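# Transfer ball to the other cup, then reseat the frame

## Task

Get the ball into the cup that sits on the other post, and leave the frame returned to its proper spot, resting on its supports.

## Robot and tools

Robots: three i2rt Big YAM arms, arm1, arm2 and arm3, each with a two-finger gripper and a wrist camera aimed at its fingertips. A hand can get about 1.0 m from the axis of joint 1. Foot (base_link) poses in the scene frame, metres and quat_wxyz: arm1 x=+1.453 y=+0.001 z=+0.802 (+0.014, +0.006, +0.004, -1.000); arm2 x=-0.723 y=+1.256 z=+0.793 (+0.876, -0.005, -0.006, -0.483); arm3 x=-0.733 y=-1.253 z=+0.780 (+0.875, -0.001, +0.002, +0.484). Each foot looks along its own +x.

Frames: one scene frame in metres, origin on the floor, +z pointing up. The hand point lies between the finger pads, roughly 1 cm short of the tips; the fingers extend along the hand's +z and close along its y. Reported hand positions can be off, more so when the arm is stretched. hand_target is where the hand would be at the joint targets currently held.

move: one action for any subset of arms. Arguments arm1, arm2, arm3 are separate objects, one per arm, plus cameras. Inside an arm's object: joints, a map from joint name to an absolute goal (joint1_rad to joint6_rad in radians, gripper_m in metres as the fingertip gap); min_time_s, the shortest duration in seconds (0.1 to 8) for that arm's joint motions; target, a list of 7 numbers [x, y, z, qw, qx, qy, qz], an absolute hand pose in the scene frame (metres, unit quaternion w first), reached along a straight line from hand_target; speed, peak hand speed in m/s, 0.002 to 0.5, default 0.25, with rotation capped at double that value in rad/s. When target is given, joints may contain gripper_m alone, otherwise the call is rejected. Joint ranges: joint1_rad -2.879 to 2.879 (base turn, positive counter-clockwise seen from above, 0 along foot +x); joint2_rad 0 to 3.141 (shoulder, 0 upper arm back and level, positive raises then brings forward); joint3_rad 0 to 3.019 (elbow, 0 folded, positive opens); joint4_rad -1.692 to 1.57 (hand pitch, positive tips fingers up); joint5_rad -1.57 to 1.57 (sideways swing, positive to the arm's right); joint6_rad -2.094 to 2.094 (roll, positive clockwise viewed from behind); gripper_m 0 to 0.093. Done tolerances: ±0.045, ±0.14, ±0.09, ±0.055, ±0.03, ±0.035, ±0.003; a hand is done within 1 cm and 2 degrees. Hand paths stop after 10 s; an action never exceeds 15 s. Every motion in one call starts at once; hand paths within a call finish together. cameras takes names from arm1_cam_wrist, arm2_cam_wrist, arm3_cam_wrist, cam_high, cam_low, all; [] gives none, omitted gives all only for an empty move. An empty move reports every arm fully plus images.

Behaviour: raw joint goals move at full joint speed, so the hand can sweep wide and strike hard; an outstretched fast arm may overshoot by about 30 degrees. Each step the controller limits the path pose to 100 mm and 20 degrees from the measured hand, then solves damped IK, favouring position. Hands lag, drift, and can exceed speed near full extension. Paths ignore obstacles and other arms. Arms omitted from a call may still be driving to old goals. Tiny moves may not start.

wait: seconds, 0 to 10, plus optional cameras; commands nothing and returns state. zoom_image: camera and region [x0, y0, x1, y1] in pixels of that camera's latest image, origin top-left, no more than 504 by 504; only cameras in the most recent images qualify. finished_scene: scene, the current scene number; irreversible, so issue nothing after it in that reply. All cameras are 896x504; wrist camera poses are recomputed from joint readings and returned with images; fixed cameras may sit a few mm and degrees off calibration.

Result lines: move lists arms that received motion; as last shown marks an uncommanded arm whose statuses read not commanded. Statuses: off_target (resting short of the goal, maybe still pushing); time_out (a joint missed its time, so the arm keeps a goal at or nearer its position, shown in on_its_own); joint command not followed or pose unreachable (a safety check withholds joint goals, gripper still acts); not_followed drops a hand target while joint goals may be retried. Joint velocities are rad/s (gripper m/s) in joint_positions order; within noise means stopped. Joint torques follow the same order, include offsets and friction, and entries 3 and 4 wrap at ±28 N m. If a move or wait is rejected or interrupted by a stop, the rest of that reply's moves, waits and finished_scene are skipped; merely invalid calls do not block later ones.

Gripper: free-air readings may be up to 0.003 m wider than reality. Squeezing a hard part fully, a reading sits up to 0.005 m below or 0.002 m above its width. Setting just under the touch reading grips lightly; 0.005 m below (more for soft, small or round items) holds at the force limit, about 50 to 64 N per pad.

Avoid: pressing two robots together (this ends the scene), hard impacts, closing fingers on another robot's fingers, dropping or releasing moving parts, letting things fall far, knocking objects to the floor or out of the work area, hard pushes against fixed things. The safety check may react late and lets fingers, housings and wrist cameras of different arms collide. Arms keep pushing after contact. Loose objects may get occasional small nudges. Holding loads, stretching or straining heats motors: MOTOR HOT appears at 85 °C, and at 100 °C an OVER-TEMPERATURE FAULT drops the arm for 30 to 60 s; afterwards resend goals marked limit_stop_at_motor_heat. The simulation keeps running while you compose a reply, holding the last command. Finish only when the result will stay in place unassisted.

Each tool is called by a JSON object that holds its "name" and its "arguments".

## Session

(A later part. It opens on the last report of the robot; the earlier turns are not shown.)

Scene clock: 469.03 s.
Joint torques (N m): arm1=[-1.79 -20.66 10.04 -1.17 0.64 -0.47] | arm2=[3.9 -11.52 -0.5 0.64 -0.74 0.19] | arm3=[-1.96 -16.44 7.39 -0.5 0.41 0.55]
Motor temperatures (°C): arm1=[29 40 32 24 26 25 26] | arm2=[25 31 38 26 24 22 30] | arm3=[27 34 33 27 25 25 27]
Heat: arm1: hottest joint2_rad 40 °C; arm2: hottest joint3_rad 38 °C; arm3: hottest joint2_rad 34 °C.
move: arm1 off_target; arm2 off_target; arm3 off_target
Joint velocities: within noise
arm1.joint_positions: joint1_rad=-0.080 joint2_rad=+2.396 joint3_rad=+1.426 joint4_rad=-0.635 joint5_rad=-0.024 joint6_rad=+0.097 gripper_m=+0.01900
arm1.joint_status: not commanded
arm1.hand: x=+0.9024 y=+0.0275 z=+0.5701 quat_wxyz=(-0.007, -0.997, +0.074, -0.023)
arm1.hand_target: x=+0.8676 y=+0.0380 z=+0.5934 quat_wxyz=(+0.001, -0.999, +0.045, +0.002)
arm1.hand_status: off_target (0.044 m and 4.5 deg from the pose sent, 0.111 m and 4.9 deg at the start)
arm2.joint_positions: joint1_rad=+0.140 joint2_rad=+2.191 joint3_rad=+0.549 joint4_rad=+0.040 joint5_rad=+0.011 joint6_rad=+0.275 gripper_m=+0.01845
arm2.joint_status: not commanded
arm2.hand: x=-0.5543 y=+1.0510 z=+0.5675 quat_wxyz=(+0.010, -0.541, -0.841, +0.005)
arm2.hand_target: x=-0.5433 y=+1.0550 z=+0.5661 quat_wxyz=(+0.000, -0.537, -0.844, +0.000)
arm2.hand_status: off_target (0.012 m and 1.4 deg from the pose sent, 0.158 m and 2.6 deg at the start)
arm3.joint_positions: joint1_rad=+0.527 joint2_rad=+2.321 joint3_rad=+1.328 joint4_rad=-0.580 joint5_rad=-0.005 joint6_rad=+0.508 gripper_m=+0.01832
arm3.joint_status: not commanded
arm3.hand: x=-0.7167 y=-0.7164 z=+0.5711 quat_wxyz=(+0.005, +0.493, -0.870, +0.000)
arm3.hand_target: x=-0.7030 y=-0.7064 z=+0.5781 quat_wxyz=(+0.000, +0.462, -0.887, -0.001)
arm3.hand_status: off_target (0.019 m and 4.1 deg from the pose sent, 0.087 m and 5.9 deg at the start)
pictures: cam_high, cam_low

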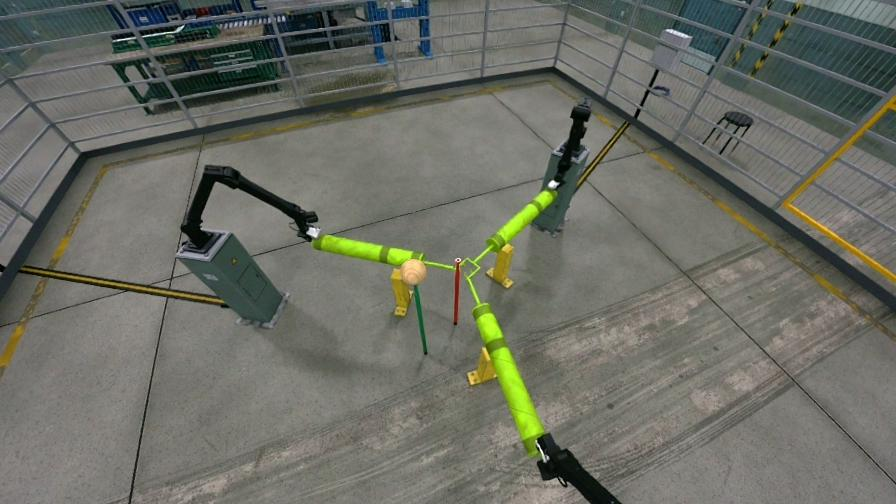

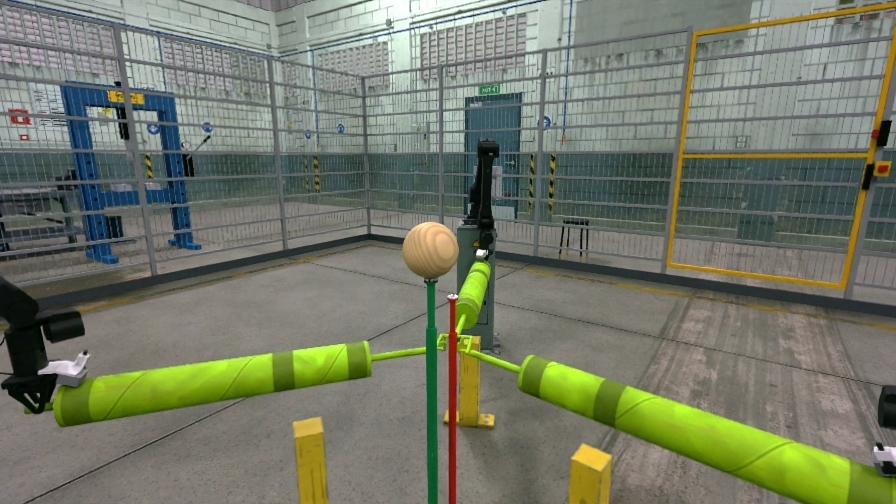

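{"name": "move", "arguments": {"arm1": {"target":[0.872,0.036,0.906,0,0.999,-0.0436,0],"speed":0.1}, "arm2": {"target":[-0.549,1.055,0.868,0,0.5373,0.8434,0],"speed":0.1}, "arm3": {"target":[-0.709,-0.71,0.888,0,0.4695,-0.8829,0],"speed":0.1}, "cameras": ["cam_low","cam_high"]}}

Scene clock: 482.93 s.
Joint torques (N m): arm1=[-1.49 -18.55 13.6 -0.66 0.63 -0.42] | arm2=[2.61 -7.71 9.99 -1.21 -1.06 -0.01] | arm3=[-2.43 -18.37 10.92 -2.03 0.46 0.33]
Motor temperatures (°C): arm1=[29 40 34 24 26 25 26] | arm2=[25 31 36 26 24 22 31] | arm3=[27 34 33 27 24 25 27]
Heat: arm1: hottest joint2_rad 40 °C; arm2: hottest joint3_rad 36 °C; arm3: hottest joint2_rad 34 °C.
move: arm1 off_target; arm2 off_target; arm3 off_target
Joint velocities: within noise
arm1.joint_positions: joint1_rad=-0.086 joint2_rad=+1.907 joint3_rad=+1.535 joint4_rad=-1.250 joint5_rad=-0.023 joint6_rad=+0.090 gripper_m=+0.01899
arm1.joint_status: not commanded
arm1.hand: x=+0.8987 y=+0.0280 z=+0.8748 quat_wxyz=(-0.006, -0.997, +0.074, -0.031)
arm1.hand_target: x=+0.8743 y=+0.0357 z=+0.9065 quat_wxyz=(+0.001, -0.999, +0.045, +0.001)
arm1.hand_status: off_target (0.042 m and 5.0 deg from the pose sent, 0.337 m and 4.5 deg at the start)
arm2.joint_positions: joint1_rad=+0.130 joint2_rad=+1.192 joint3_rad=+0.610 joint4_rad=-1.037 joint5_rad=+0.020 joint6_rad=+0.272 gripper_m=+0.01844
arm2.joint_status: not commanded
arm2.hand: x=-0.5658 y=+1.0607 z=+0.8467 quat_wxyz=(+0.020, -0.544, -0.839, +0.007)
arm2.hand_target: x=-0.5497 y=+1.0552 z=+0.8671 quat_wxyz=(+0.000, -0.537, -0.844, +0.000)
arm2.hand_status: off_target (0.028 m and 2.6 deg from the pose sent, 0.301 m and 1.4 deg at the start)
arm3.joint_positions: joint1_rad=+0.546 joint2_rad=+1.869 joint3_rad=+1.457 joint4_rad=-1.172 joint5_rad=-0.006 joint6_rad=+0.524 gripper_m=+0.01832
arm3.joint_status: not commanded
arm3.hand: x=-0.7262 y=-0.7084 z=+0.8494 quat_wxyz=(+0.008, +0.494, -0.869, +0.005)
arm3.hand_target: x=-0.7096 y=-0.7104 z=+0.8864 quat_wxyz=(+0.000, +0.470, -0.883, -0.001)
arm3.hand_status: off_target (0.042 m and 3.4 deg from the pose sent, 0.317 m and 3.1 deg at the start)
pictures: cam_high, cam_low

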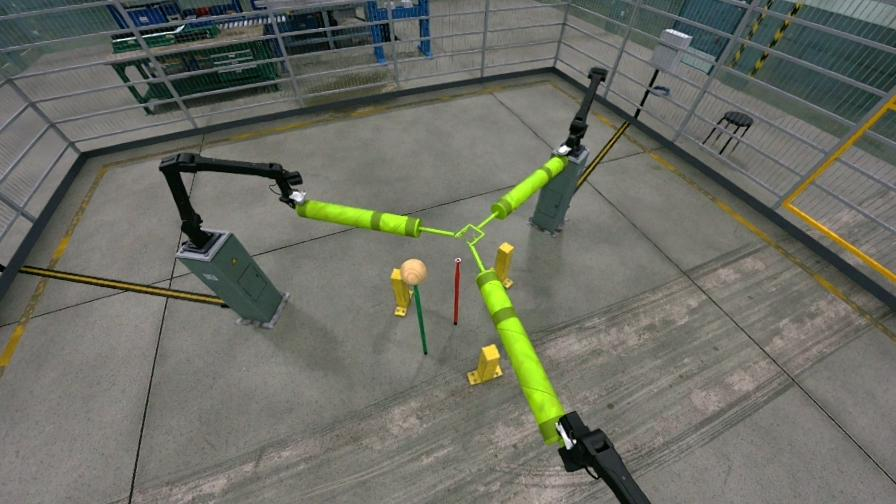

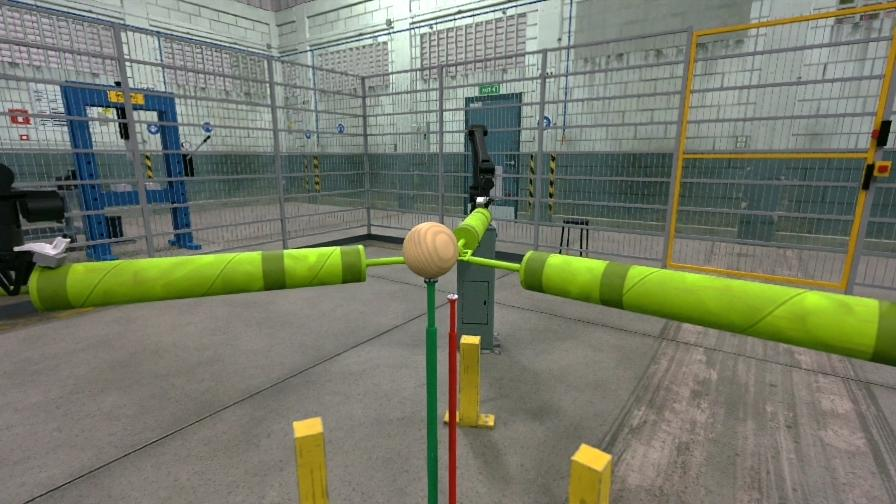

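{"name": "move", "arguments": {"arm1": {"target":[0.932,-0.09,0.892,0,0.999,-0.0436,0],"speed":0.06}, "arm2": {"target":[-0.499,0.93,0.868,0,0.5373,0.8434,0],"speed":0.06}, "arm3": {"target":[-0.657,-0.835,0.880,0,0.4695,-0.8829,0],"speed":0.06}, "cameras": ["cam_low","cam_high"]}}

{"name": "zoom_image", "arguments": {"camera": "cam_high", "region": [390, 210, 510, 310]}}

{"name": "zoom_image", "arguments": {"camera": "cam_low", "region": [380, 200, 520, 340]}}

Scene clock: 495.73 s.
Joint torques (N m): arm1=[-0.44 -17.96 9.44 0.5 0.76 -0.29] | arm2=[3.02 -10.81 10.28 -0.54 -1.15 0.06] | arm3=[-3.72 -13.92 8.31 -0.47 0.56 0.17]
Motor temperatures (°C): arm1=[29 40 39 24 26 25 26] | arm2=[25 30 40 26 25 22 31] | arm3=[27 34 36 27 24 25 27]
Heat: arm1: hottest joint2_rad 40 °C; arm2: hottest joint3_rad 40 °C; arm3: hottest joint3_rad 36 °C.
move: arm1 off_target; arm2 off_target; arm3 off_target
Joint velocities: within noise
arm1.joint_positions: joint1_rad=+0.137 joint2_rad=+1.807 joint3_rad=+1.379 joint4_rad=-1.187 joint5_rad=-0.025 joint6_rad=+0.310 gripper_m=+0.01898
arm1.joint_status: not commanded
arm1.hand: x=+0.9466 y=-0.0882 z=+0.8718 quat_wxyz=(-0.002, -0.997, +0.073, -0.030)
arm1.hand_target: x=+0.9328 y=-0.0899 z=+0.8921 quat_wxyz=(+0.001, -0.999, +0.045, +0.000)
arm1.hand_status: off_target (0.025 m and 4.8 deg from the pose sent, 0.124 m and 5.0 deg at the start)
arm2.joint_positions: joint1_rad=+0.018 joint2_rad=+1.510 joint3_rad=+0.934 joint4_rad=-1.034 joint5_rad=+0.024 joint6_rad=+0.157 gripper_m=+0.01844
arm2.joint_status: not commanded
arm2.hand: x=-0.5207 y=+0.9394 z=+0.8557 quat_wxyz=(+0.017, -0.542, -0.840, +0.007)
arm2.hand_target: x=-0.4996 y=+0.9307 z=+0.8682 quat_wxyz=(+0.000, -0.537, -0.844, +0.000)
arm2.hand_status: off_target (0.027 m and 2.2 deg from the pose sent, 0.148 m and 2.6 deg at the start)
arm3.joint_positions: joint1_rad=+0.426 joint2_rad=+1.584 joint3_rad=+1.100 joint4_rad=-1.107 joint5_rad=-0.008 joint6_rad=+0.405 gripper_m=+0.01832
arm3.joint_status: not commanded
arm3.hand: x=-0.6772 y=-0.8288 z=+0.8605 quat_wxyz=(+0.011, +0.494, -0.869, +0.006)
arm3.hand_target: x=-0.6579 y=-0.8351 z=+0.8790 quat_wxyz=(+0.000, +0.469, -0.883, +0.000)
arm3.hand_status: off_target (0.029 m and 3.5 deg from the pose sent, 0.147 m and 3.4 deg at the start)
pictures: cam_high, cam_low

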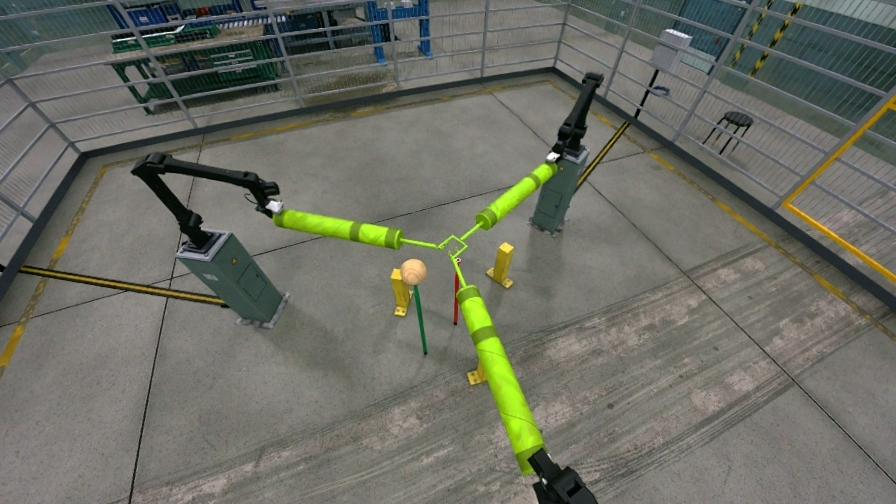

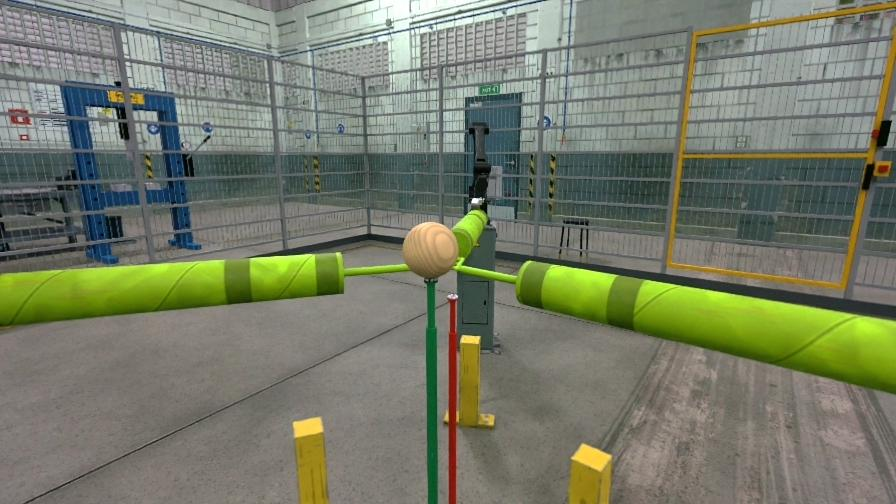

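Scaled by 4.200 from the camera's image (finer frame: 1280x720).

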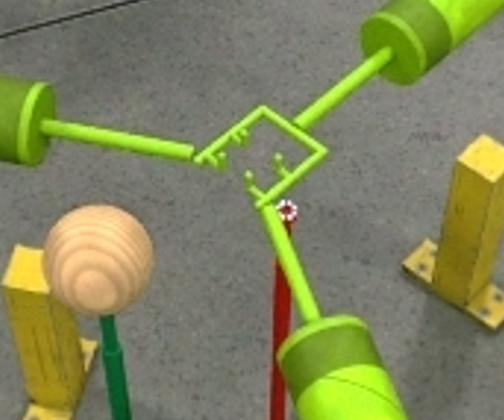

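Scaled by 3.600 from the camera's image (finer frame: 1280x720).

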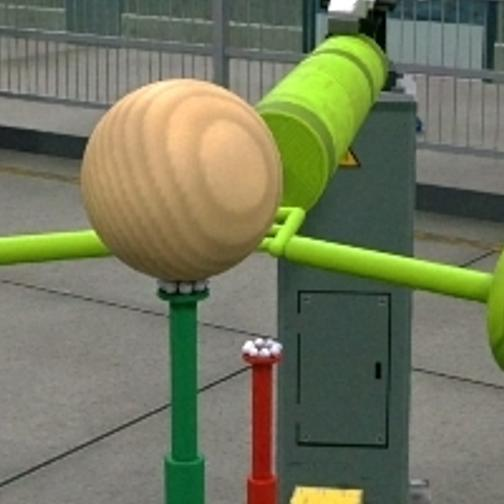

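{"name": "move", "arguments": {"arm1": {"target":[1.012,-0.209,0.876,0,0.999,-0.0436,0],"speed":0.06}, "arm2": {"target":[-0.424,0.812,0.858,0,0.5373,0.8434,0],"speed":0.06}, "arm3": {"target":[-0.582,-0.955,0.861,0,0.4695,-0.8829,0],"speed":0.06}, "cameras": ["cam_low","cam_high"]}}

{"name": "zoom_image", "arguments": {"camera": "cam_high", "region": [370, 210, 490, 310]}}

{"name": "zoom_image", "arguments": {"camera": "cam_low", "region": [380, 200, 520, 340]}}

Scene clock: 526.93 s.
Joint torques (N m): arm1=[-0.91 -17.55 8.91 0.68 0.69 -0.09] | arm2=[3.14 -16.97 10.73 -0.94 -1 0.09] | arm3=[-3.14 -9.93 8.46 -0.03 0.5 0.29]
Motor temperatures (°C): arm1=[29 38 39 24 27 25 27] | arm2=[25 31 42 26 25 22 31] | arm3=[27 33 34 27 24 25 28]
Heat: arm1: hottest joint3_rad 39 °C; arm2: hottest joint3_rad 42 °C; arm3: hottest joint3_rad 34 °C.
move: arm1 off_target; arm2 off_target; arm3 off_target
Joint velocities: within noise
arm1.joint_positions: joint1_rad=+0.416 joint2_rad=+1.740 joint3_rad=+1.224 joint4_rad=-1.115 joint5_rad=-0.019 joint6_rad=+0.561 gripper_m=+0.01896
arm1.joint_status: not commanded
arm1.hand: x=+1.0292 y=-0.2046 z=+0.8512 quat_wxyz=(+0.011, -0.998, +0.058, -0.036)
arm1.hand_target: x=+1.0128 y=-0.2087 z=+0.8764 quat_wxyz=(+0.001, -0.999, +0.044, +0.000)
arm1.hand_status: off_target (0.030 m and 4.7 deg from the pose sent, 0.137 m and 4.8 deg at the start)
arm2.joint_positions: joint1_rad=+0.008 joint2_rad=+1.853 joint3_rad=+1.352 joint4_rad=-1.101 joint5_rad=+0.020 joint6_rad=+0.146 gripper_m=+0.01844
arm2.joint_status: not commanded
arm2.hand: x=-0.4462 y=+0.8170 z=+0.8454 quat_wxyz=(+0.012, -0.542, -0.840, +0.008)
arm2.hand_target: x=-0.4246 y=+0.8129 z=+0.8581 quat_wxyz=(+0.000, -0.537, -0.844, +0.000)
arm2.hand_status: off_target (0.026 m and 1.7 deg from the pose sent, 0.160 m and 2.2 deg at the start)
arm3.joint_positions: joint1_rad=+0.128 joint2_rad=+1.367 joint3_rad=+0.822 joint4_rad=-1.053 joint5_rad=-0.009 joint6_rad=+0.104 gripper_m=+0.01832
arm3.joint_status: not commanded
arm3.hand: x=-0.5955 y=-0.9512 z=+0.8474 quat_wxyz=(+0.016, +0.495, -0.869, +0.005)
arm3.hand_target: x=-0.5825 y=-0.9551 z=+0.8604 quat_wxyz=(+0.000, +0.469, -0.883, +0.000)
arm3.hand_status: off_target (0.020 m and 3.8 deg from the pose sent, 0.158 m and 3.5 deg at the start)
pictures: cam_high, cam_low

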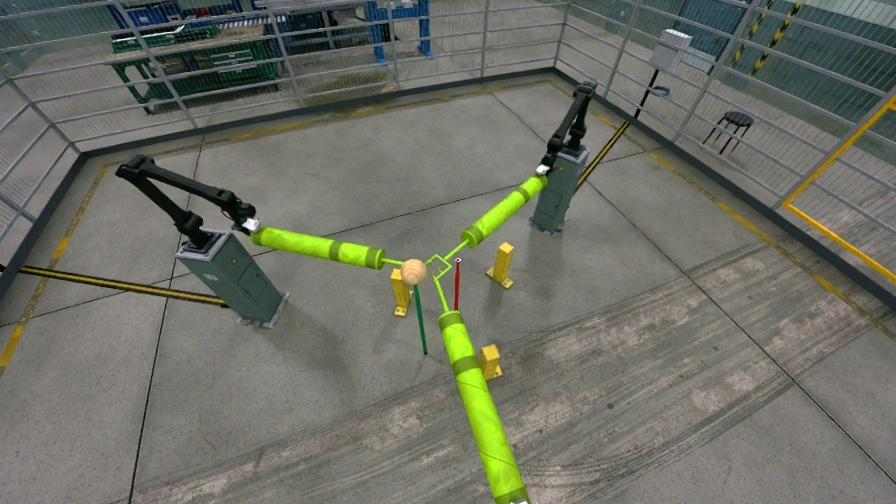

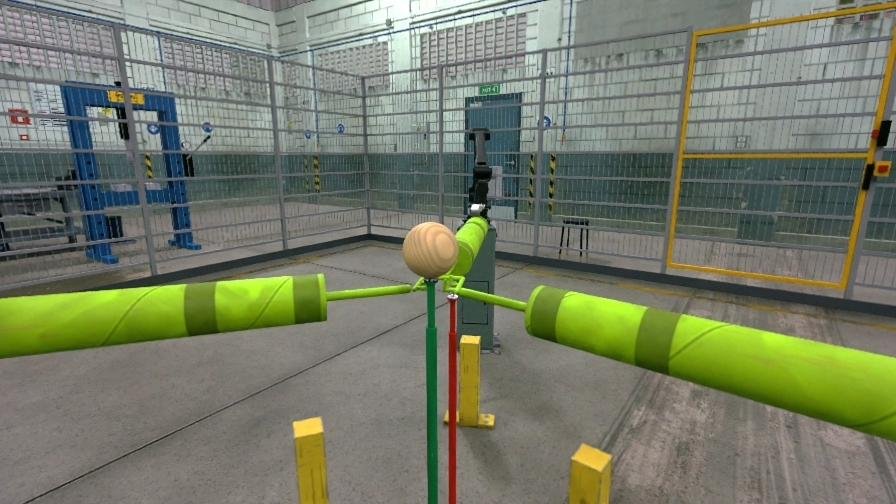

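Scaled by 4.200 from the camera's image (finer frame: 1280x720).

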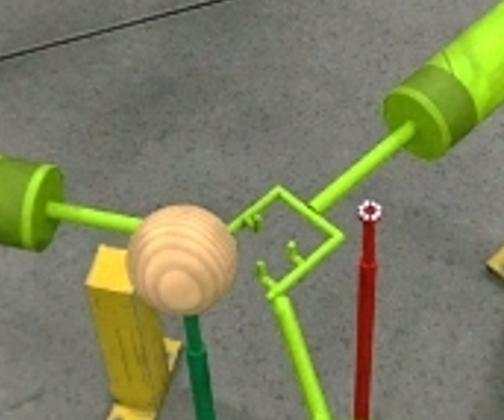

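Scaled by 3.600 from the camera's image (finer frame: 1280x720).

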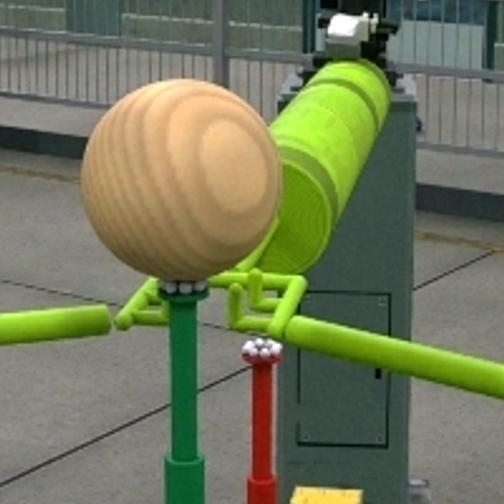

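{"name": "move", "arguments": {"arm1": {"target":[1.064,-0.311,0.878,0,0.999,-0.0436,0],"speed":0.05}, "arm2": {"target":[-0.373,0.711,0.861,0,0.5373,0.8434,0],"speed":0.05}, "arm3": {"target":[-0.531,-1.056,0.861,0,0.4817,-0.8763,0],"speed":0.05}, "cameras": ["cam_low","cam_high"]}}

{"name": "zoom_image", "arguments": {"camera": "cam_high", "region": [370, 210, 490, 310]}}

{"name": "zoom_image", "arguments": {"camera": "cam_low", "region": [380, 200, 520, 340]}}

Scene clock: 547.43 s.
Joint torques (N m): arm1=[-0.91 -16.09 11.64 0.2 0.82 0.14] | arm2=[2.61 -21.01 11.97 -0.87 -0.87 0.08] | arm3=[-2.08 -7.88 8.73 -0.57 0.25 0.19]
Motor temperatures (°C): arm1=[29 37 38 24 27 25 27] | arm2=[25 34 44 26 25 22 31] | arm3=[27 32 35 27 24 25 28]
Heat: arm1: hottest joint3_rad 38 °C; arm2: hottest joint3_rad 44 °C; arm3: hottest joint3_rad 35 °C.
move: arm1 off_target; arm2 off_target; arm3 off_target
Joint velocities: within noise
arm1.joint_positions: joint1_rad=+0.651 joint2_rad=+1.740 joint3_rad=+1.221 joint4_rad=-1.117 joint5_rad=-0.020 joint6_rad=+0.770 gripper_m=+0.01896
arm1.joint_status: not commanded
arm1.hand: x=+1.0898 y=-0.2964 z=+0.8504 quat_wxyz=(+0.019, -0.998, +0.046, -0.036)
arm1.hand_target: x=+1.0655 y=-0.3099 z=+0.8788 quat_wxyz=(+0.000, -0.999, +0.044, +0.000)
arm1.hand_status: off_target (0.041 m and 4.7 deg from the pose sent, 0.115 m and 4.7 deg at the start)
arm2.joint_positions: joint1_rad=-0.009 joint2_rad=+2.125 joint3_rad=+1.798 joint4_rad=-1.279 joint5_rad=+0.017 joint6_rad=+0.125 gripper_m=+0.01844
arm2.joint_status: not commanded
arm2.hand: x=-0.3941 y=+0.7176 z=+0.8497 quat_wxyz=(+0.013, -0.541, -0.841, +0.005)
arm2.hand_target: x=-0.3736 y=+0.7120 z=+0.8612 quat_wxyz=(-0.001, -0.537, -0.844, +0.000)
arm2.hand_status: off_target (0.025 m and 1.6 deg from the pose sent, 0.130 m and 1.7 deg at the start)
arm3.joint_positions: joint1_rad=-0.214 joint2_rad=+1.218 joint3_rad=+0.696 joint4_rad=-1.059 joint5_rad=-0.005 joint6_rad=-0.245 gripper_m=+0.01831
arm3.joint_status: not commanded
arm3.hand: x=-0.5355 y=-1.0499 z=+0.8492 quat_wxyz=(+0.008, +0.498, -0.867, +0.000)
arm3.hand_target: x=-0.5311 y=-1.0557 z=+0.8605 quat_wxyz=(+0.000, +0.482, -0.876, +0.000)
arm3.hand_status: off_target (0.014 m and 2.3 deg from the pose sent, 0.124 m and 2.6 deg at the start)
pictures: cam_high, cam_low

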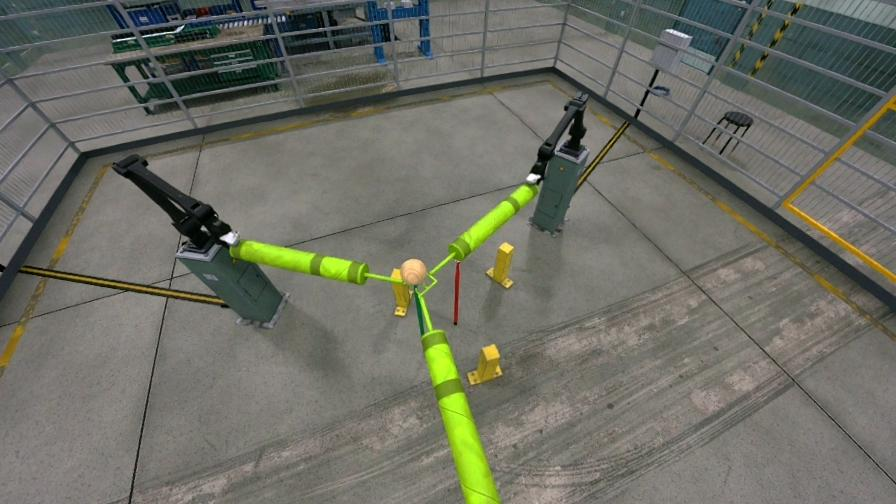

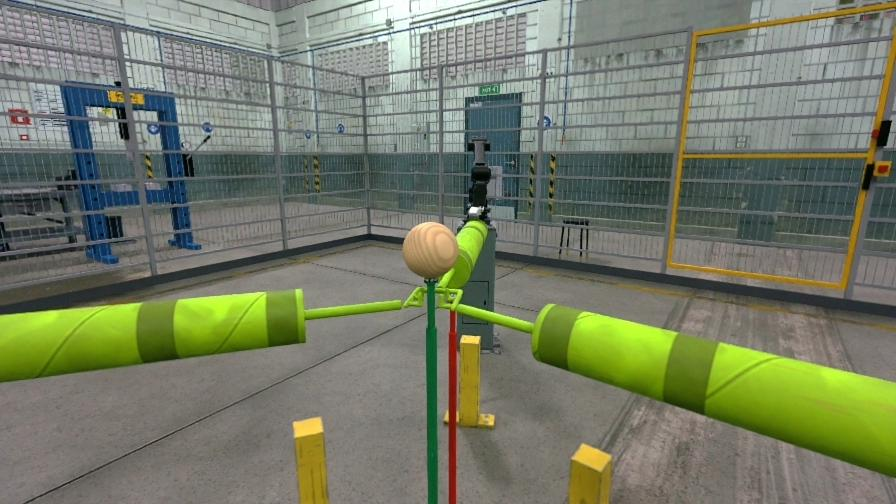

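Scaled by 4.200 from the camera's image (finer frame: 1280x720).

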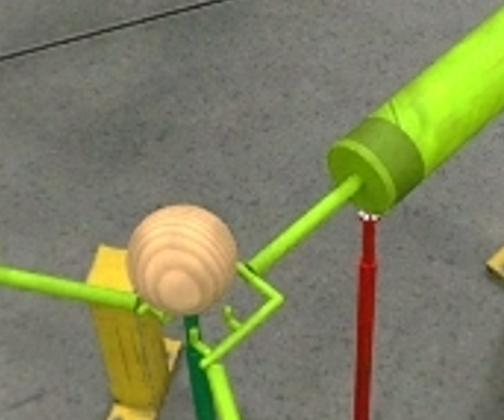

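Scaled by 3.600 from the camera's image (finer frame: 1280x720).

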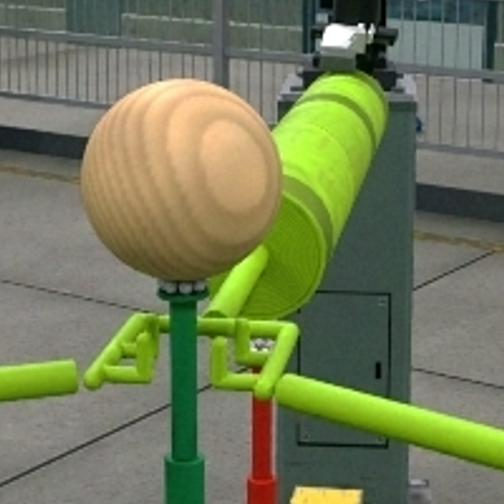

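{"name": "move", "arguments": {"arm1": {"target":[1.064,-0.311,0.968,0,0.999,-0.0436,0],"speed":0.04}, "arm2": {"target":[-0.373,0.711,0.951,0,0.5373,0.8434,0],"speed":0.04}, "arm3": {"target":[-0.531,-1.057,0.951,0,0.4817,-0.8763,0],"speed":0.04}, "cameras": ["cam_low","cam_high"]}}

{"name": "zoom_image", "arguments": {"camera": "cam_low", "region": [380, 180, 520, 320]}}

Scene clock: 560.70 s.
Joint torques (N m): arm1=[-2.49 -18.67 13.08 -1.07 1.27 0] | arm2=[3.31 -23.41 12.19 -1.5 -0.94 0.13] | arm3=[-1.2 -6.89 13.67 -1.57 -0.02 0.25]
Motor temperatures (°C): arm1=[29 36 41 24 27 25 27] | arm2=[25 36 48 26 25 22 31] | arm3=[27 32 35 27 24 25 28]
Heat: arm1: hottest joint3_rad 41 °C; arm2: hottest joint3_rad 48 °C; arm3: hottest joint3_rad 35 °C.
move: arm1 off_target; arm2 off_target; arm3 off_target
Joint velocities: within noise
arm1.joint_positions: joint1_rad=+0.670 joint2_rad=+1.694 joint3_rad=+1.351 joint4_rad=-1.307 joint5_rad=-0.031 joint6_rad=+0.788 gripper_m=+0.01896
arm1.joint_status: not commanded
arm1.hand: x=+1.0901 y=-0.3102 z=+0.9174 quat_wxyz=(+0.020, -0.998, +0.045, -0.045)
arm1.hand_target: x=+1.0668 y=-0.3093 z=+0.9674 quat_wxyz=(+0.000, -0.999, +0.045, +0.001)
arm1.hand_status: off_target (0.057 m and 5.6 deg from the pose sent, 0.121 m and 4.7 deg at the start)
arm2.joint_positions: joint1_rad=-0.018 joint2_rad=+2.108 joint3_rad=+1.964 joint4_rad=-1.468 joint5_rad=+0.018 joint6_rad=+0.118 gripper_m=+0.01843
arm2.joint_status: not commanded
arm2.hand: x=-0.3946 y=+0.7073 z=+0.9219 quat_wxyz=(+0.016, -0.541, -0.841, +0.004)
arm2.hand_target: x=-0.3740 y=+0.7120 z=+0.9508 quat_wxyz=(-0.001, -0.537, -0.844, +0.000)
arm2.hand_status: off_target (0.036 m and 2.0 deg from the pose sent, 0.104 m and 1.6 deg at the start)
arm3.joint_positions: joint1_rad=-0.227 joint2_rad=+1.114 joint3_rad=+0.819 joint4_rad=-1.310 joint5_rad=+0.001 joint6_rad=-0.254 gripper_m=+0.01831
arm3.joint_status: not commanded
arm3.hand: x=-0.5395 y=-1.0605 z=+0.9200 quat_wxyz=(+0.018, +0.496, -0.868, +0.006)
arm3.hand_target: x=-0.5316 y=-1.0573 z=+0.9496 quat_wxyz=(+0.000, +0.482, -0.876, +0.000)
arm3.hand_status: off_target (0.032 m and 2.9 deg from the pose sent, 0.102 m and 2.4 deg at the start)
pictures: cam_high, cam_low

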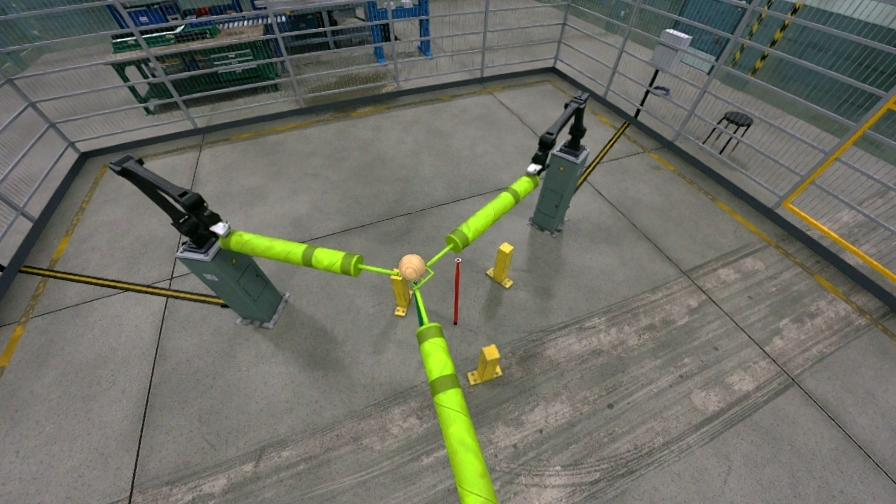

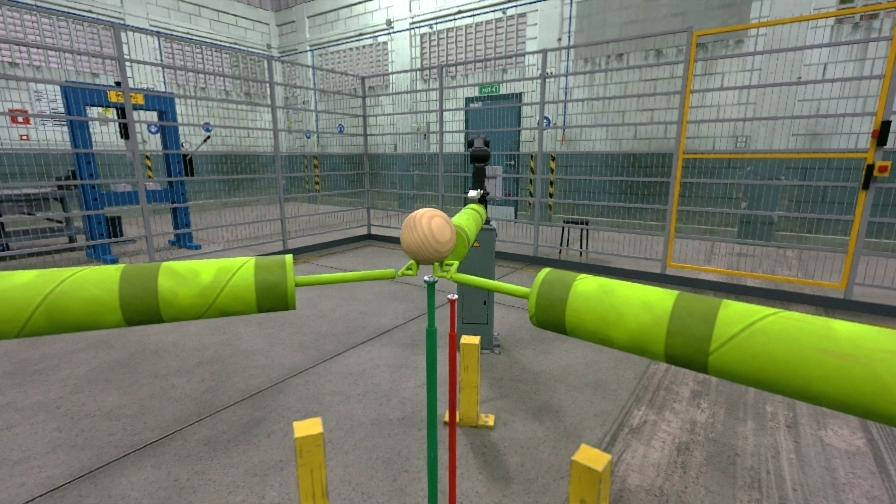

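Scaled by 3.600 from the camera's image (finer frame: 1280x720).

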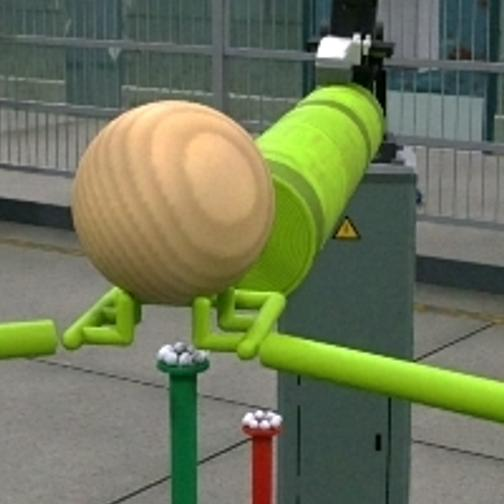

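{"name": "move", "arguments": {"arm1": {"target":[1.008,-0.181,0.975,0,0.999,-0.0436,0],"speed":0.06}, "arm2": {"target":[-0.434,0.84,0.962,0,0.5373,0.8434,0],"speed":0.06}, "arm3": {"target":[-0.588,-0.929,0.96,0,0.4777,-0.8785,0],"speed":0.06}, "cameras": ["cam_low","cam_high"]}}

Scene clock: 570.73 s.
Joint torques (N m): arm1=[-3.96 -17.32 10.4 0.05 0.53 -0.2] | arm2=[4.48 -19.49 7.61 -0.17 -0.78 0.26] | arm3=[-0.67 -6.65 13.98 -0.72 0.26 0.48]
Motor temperatures (°C): arm1=[29 36 43 24 28 25 27] | arm2=[25 36 49 26 25 22 31] | arm3=[27 31 38 27 24 25 28]
Heat: arm1: hottest joint3_rad 43 °C; arm2: hottest joint3_rad 49 °C; arm3: hottest joint3_rad 38 °C.
move: arm1 off_target; arm2 off_target; arm3 off_target
Joint velocities: within noise
arm1.joint_positions: joint1_rad=+0.396 joint2_rad=+1.638 joint3_rad=+1.351 joint4_rad=-1.343 joint5_rad=-0.014 joint6_rad=+0.517 gripper_m=+0.01895
arm1.joint_status: not commanded
arm1.hand: x=+1.0266 y=-0.1946 z=+0.9433 quat_wxyz=(+0.012, -0.998, +0.047, -0.035)
arm1.hand_target: x=+1.0095 y=-0.1808 z=+0.9747 quat_wxyz=(+0.001, -0.999, +0.044, +0.001)
arm1.hand_status: off_target (0.039 m and 4.2 deg from the pose sent, 0.164 m and 5.6 deg at the start)
arm2.joint_positions: joint1_rad=+0.004 joint2_rad=+1.741 joint3_rad=+1.476 joint4_rad=-1.350 joint5_rad=+0.013 joint6_rad=+0.141 gripper_m=+0.01843
arm2.joint_status: not commanded
arm2.hand: x=-0.4524 y=+0.8262 z=+0.9460 quat_wxyz=(+0.016, -0.541, -0.841, +0.002)
arm2.hand_target: x=-0.4347 y=+0.8401 z=+0.9616 quat_wxyz=(+0.000, -0.537, -0.844, -0.001)
arm2.hand_status: off_target (0.028 m and 2.0 deg from the pose sent, 0.144 m and 2.0 deg at the start)
arm3.joint_positions: joint1_rad=+0.148 joint2_rad=+1.278 joint3_rad=+0.999 joint4_rad=-1.317 joint5_rad=-0.004 joint6_rad=+0.114 gripper_m=+0.01831
arm3.joint_status: not commanded
arm3.hand: x=-0.5975 y=-0.9424 z=+0.9377 quat_wxyz=(+0.013, +0.499, -0.867, +0.006)
arm3.hand_target: x=-0.5885 y=-0.9297 z=+0.9597 quat_wxyz=(+0.000, +0.478, -0.878, -0.001)
arm3.hand_status: off_target (0.028 m and 3.3 deg from the pose sent, 0.146 m and 3.3 deg at the start)
pictures: cam_high, cam_low

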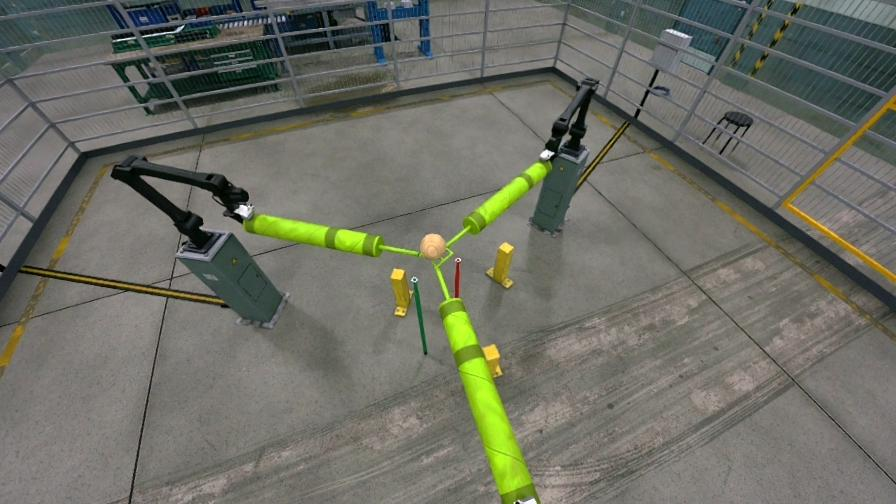

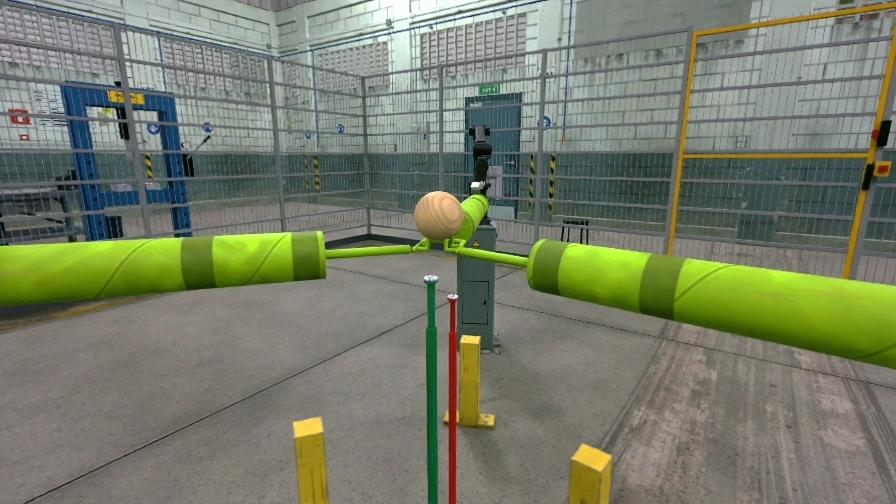

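{"name": "move", "arguments": {"arm1": {"target":[0.955,-0.042,0.938,0,0.999,-0.0436,0],"speed":0.06}, "arm2": {"target":[-0.487,0.977,0.922,0,0.5373,0.8434,0],"speed":0.06}, "arm3": {"target":[-0.637,-0.79,0.923,0,0.4697,-0.8828,0],"speed":0.06}, "cameras": ["cam_low","cam_high"]}}

{"name": "zoom_image", "arguments": {"camera": "cam_low", "region": [380, 180, 520, 320]}}

{"name": "zoom_image", "arguments": {"camera": "cam_high", "region": [390, 200, 510, 300]}}

Scene clock: 584.27 s.
Joint torques (N m): arm1=[-2.96 -15.33 11.36 0.42 0.02 0] | arm2=[4.13 -13.57 7.27 -0.13 -0.7 0.19] | arm3=[-0.91 -11.81 12.66 -0.69 0.16 0.63]
Motor temperatures (°C): arm1=[29 36 42 24 27 25 27] | arm2=[25 37 46 26 25 22 31] | arm3=[27 31 40 27 24 25 28]
Heat: arm1: hottest joint3_rad 42 °C; arm2: hottest joint3_rad 46 °C; arm3: hottest joint3_rad 40 °C.
move: arm1 off_target; arm2 off_target; arm3 off_target
Joint velocities: within noise
arm1.joint_positions: joint1_rad=+0.077 joint2_rad=+1.681 joint3_rad=+1.332 joint4_rad=-1.271 joint5_rad=-0.006 joint6_rad=+0.189 gripper_m=+0.01894
arm1.joint_status: not commanded
arm1.hand: x=+0.9766 y=-0.0515 z=+0.9167 quat_wxyz=(+0.006, -0.999, +0.042, -0.031)
arm1.hand_target: x=+0.9563 y=-0.0418 z=+0.9385 quat_wxyz=(+0.001, -0.999, +0.044, +0.000)
arm1.hand_status: off_target (0.032 m and 3.6 deg from the pose sent, 0.169 m and 4.2 deg at the start)
arm2.joint_positions: joint1_rad=+0.103 joint2_rad=+1.416 joint3_rad=+0.993 joint4_rad=-1.196 joint5_rad=+0.010 joint6_rad=+0.241 gripper_m=+0.01843
arm2.joint_status: not commanded
arm2.hand: x=-0.4993 y=+0.9680 z=+0.9093 quat_wxyz=(+0.018, -0.542, -0.840, +0.001)
arm2.hand_target: x=-0.4875 y=+0.9769 z=+0.9216 quat_wxyz=(+0.000, -0.537, -0.844, -0.001)
arm2.hand_status: off_target (0.020 m and 2.2 deg from the pose sent, 0.157 m and 2.0 deg at the start)
arm3.joint_positions: joint1_rad=+0.366 joint2_rad=+1.616 joint3_rad=+1.263 joint4_rad=-1.238 joint5_rad=-0.001 joint6_rad=+0.335 gripper_m=+0.01831
arm3.joint_status: not commanded
arm3.hand: x=-0.6442 y=-0.8013 z=+0.9034 quat_wxyz=(+0.009, +0.498, -0.867, +0.008)
arm3.hand_target: x=-0.6371 y=-0.7907 z=+0.9230 quat_wxyz=(+0.000, +0.470, -0.883, -0.001)
arm3.hand_status: off_target (0.024 m and 4.0 deg from the pose sent, 0.158 m and 4.2 deg at the start)
pictures: cam_high, cam_low

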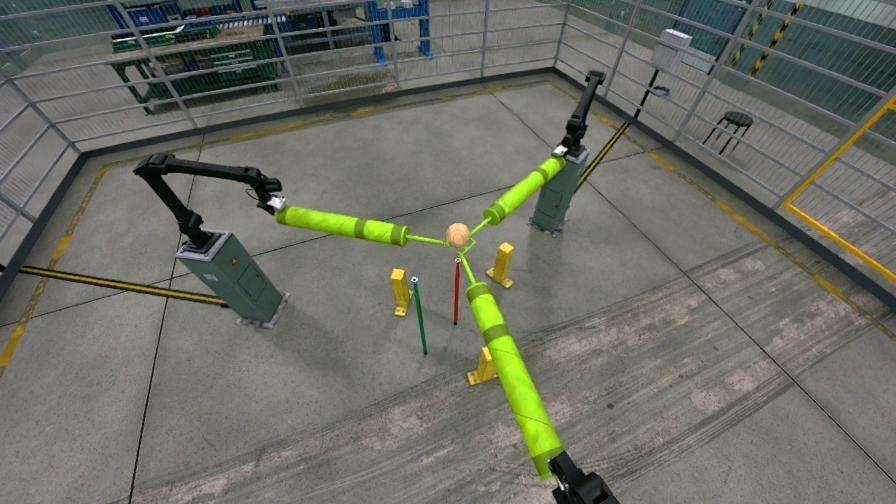

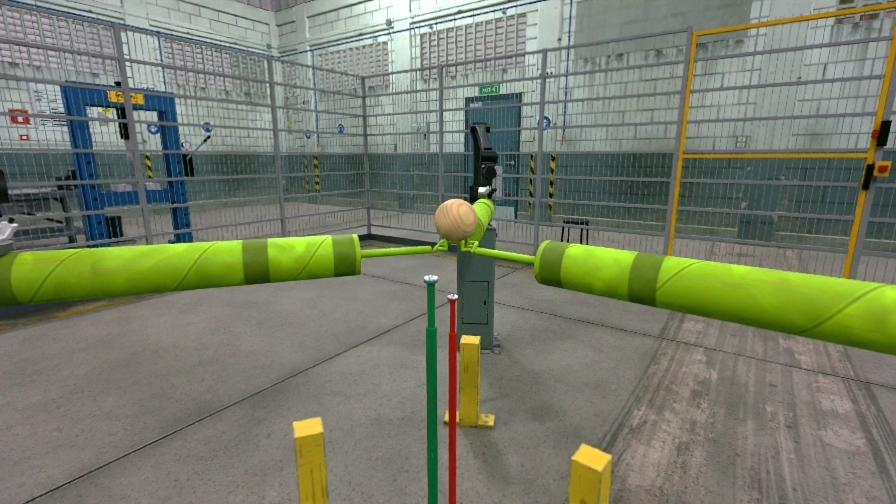

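Scaled by 3.600 from the camera's image (finer frame: 1280x720).

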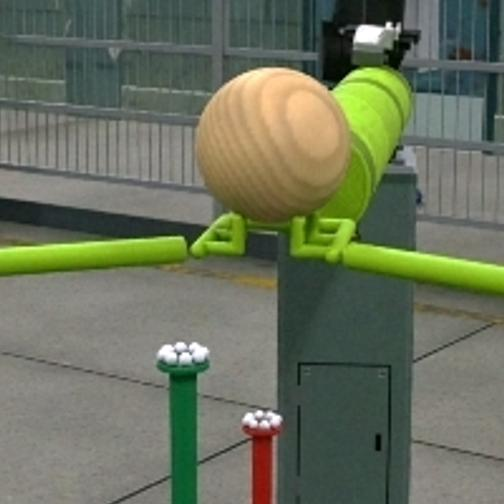

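Scaled by 4.200 from the camera's image (finer frame: 1280x720).

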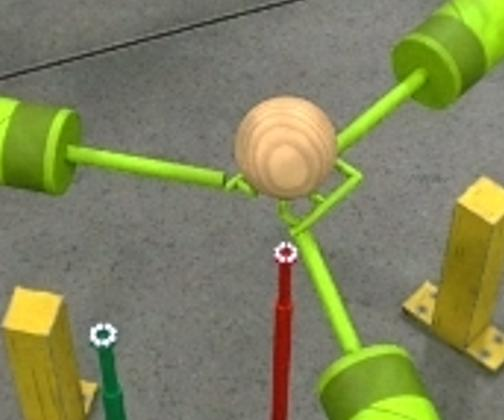

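{"name": "move", "arguments": {"arm1": {"target":[0.9415,-0.032,0.838,0,0.999,-0.0436,0],"speed":0.05}, "arm2": {"target":[-0.501,0.987,0.822,0,0.5373,0.8434,0],"speed":0.05}, "arm3": {"target":[-0.651,-0.78,0.822,0,0.4697,-0.8828,0],"speed":0.05}, "cameras": ["cam_low","cam_high"]}}

{"name": "zoom_image", "arguments": {"camera": "cam_low", "region": [380, 200, 520, 340]}}

{"name": "zoom_image", "arguments": {"camera": "cam_high", "region": [390, 200, 510, 300]}}

Scene clock: 597.60 s.
Joint torques (N m): arm1=[-2.14 -17.03 8.76 0.61 -0.22 0.05] | arm2=[2.9 -10.81 6.06 0.28 -0.61 0.09] | arm3=[-1.38 -13.33 8.73 0.23 0.52 0.5]
Motor temperatures (°C): arm1=[29 37 42 24 27 25 27] | arm2=[25 36 45 26 25 22 31] | arm3=[27 31 40 27 24 25 28]
Heat: arm1: hottest joint3_rad 42 °C; arm2: hottest joint3_rad 45 °C; arm3: hottest joint3_rad 40 °C.
move: arm1 off_target; arm2 done; arm3 off_target
Joint velocities: within noise
arm1.joint_positions: joint1_rad=+0.048 joint2_rad=+1.828 joint3_rad=+1.259 joint4_rad=-1.040 joint5_rad=+0.000 joint6_rad=+0.163 gripper_m=+0.01894
arm1.joint_status: not commanded
arm1.hand: x=+0.9579 y=-0.0371 z=+0.8216 quat_wxyz=(+0.007, -0.999, +0.043, -0.025)
arm1.hand_target: x=+0.9421 y=-0.0319 z=+0.8382 quat_wxyz=(+0.000, -0.999, +0.044, +0.000)
arm1.hand_status: off_target (0.024 m and 2.9 deg from the pose sent, 0.088 m and 3.6 deg at the start)
arm2.joint_positions: joint1_rad=+0.106 joint2_rad=+1.489 joint3_rad=+0.800 joint4_rad=-0.908 joint5_rad=+0.009 joint6_rad=+0.242 gripper_m=+0.01842
arm2.joint_status: not commanded
arm2.hand: x=-0.5100 y=+0.9834 z=+0.8212 quat_wxyz=(+0.008, -0.541, -0.841, +0.004)
arm2.hand_target: x=-0.5013 y=+0.9871 z=+0.8220 quat_wxyz=(+0.000, -0.537, -0.843, +0.000)
arm2.hand_status: done (0.010 m and 1.1 deg from the pose sent, 0.089 m and 2.2 deg at the start)
arm3.joint_positions: joint1_rad=+0.405 joint2_rad=+1.754 joint3_rad=+1.181 joint4_rad=-1.012 joint5_rad=-0.008 joint6_rad=+0.379 gripper_m=+0.01831
arm3.joint_status: not commanded
arm3.hand: x=-0.6609 y=-0.7837 z=+0.8134 quat_wxyz=(+0.010, +0.496, -0.869, +0.004)
arm3.hand_target: x=-0.6511 y=-0.7802 z=+0.8220 quat_wxyz=(+0.000, +0.470, -0.883, +0.000)
arm3.hand_status: off_target (0.014 m and 3.6 deg from the pose sent, 0.084 m and 4.0 deg at the start)
pictures: cam_high, cam_low

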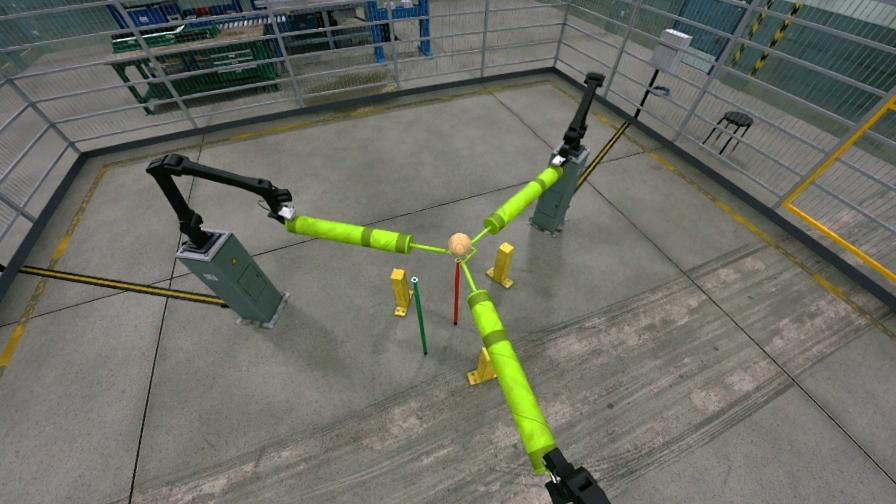

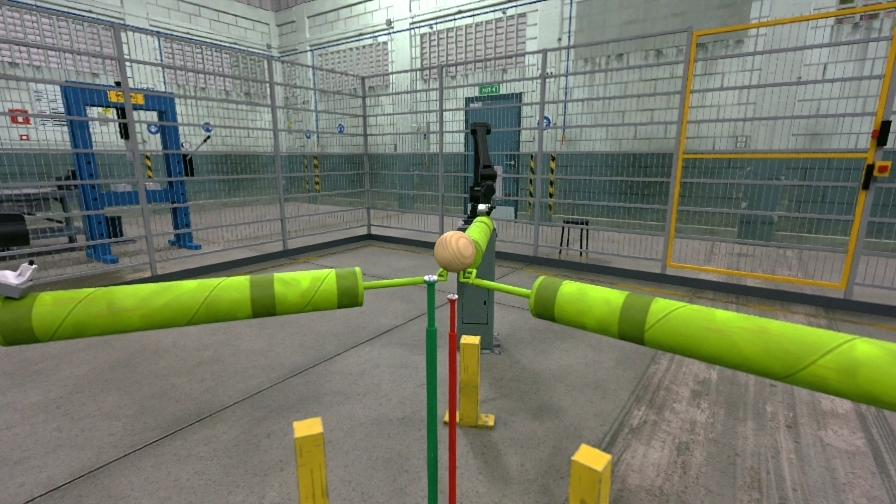

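Scaled by 3.600 from the camera's image (finer frame: 1280x720).

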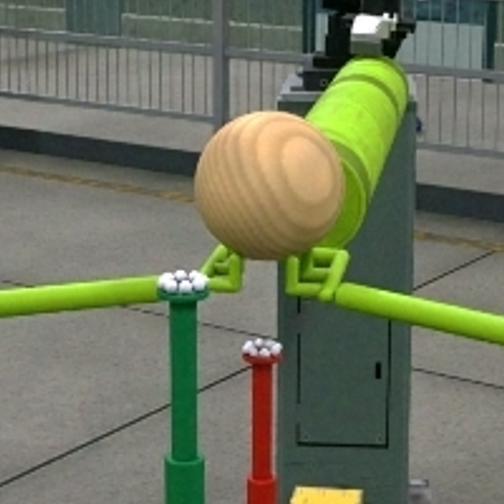

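Scaled by 4.200 from the camera's image (finer frame: 1280x720).

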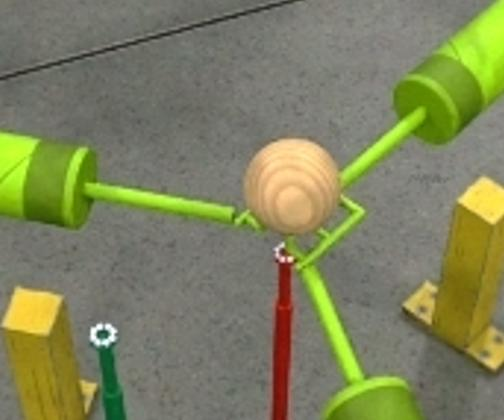

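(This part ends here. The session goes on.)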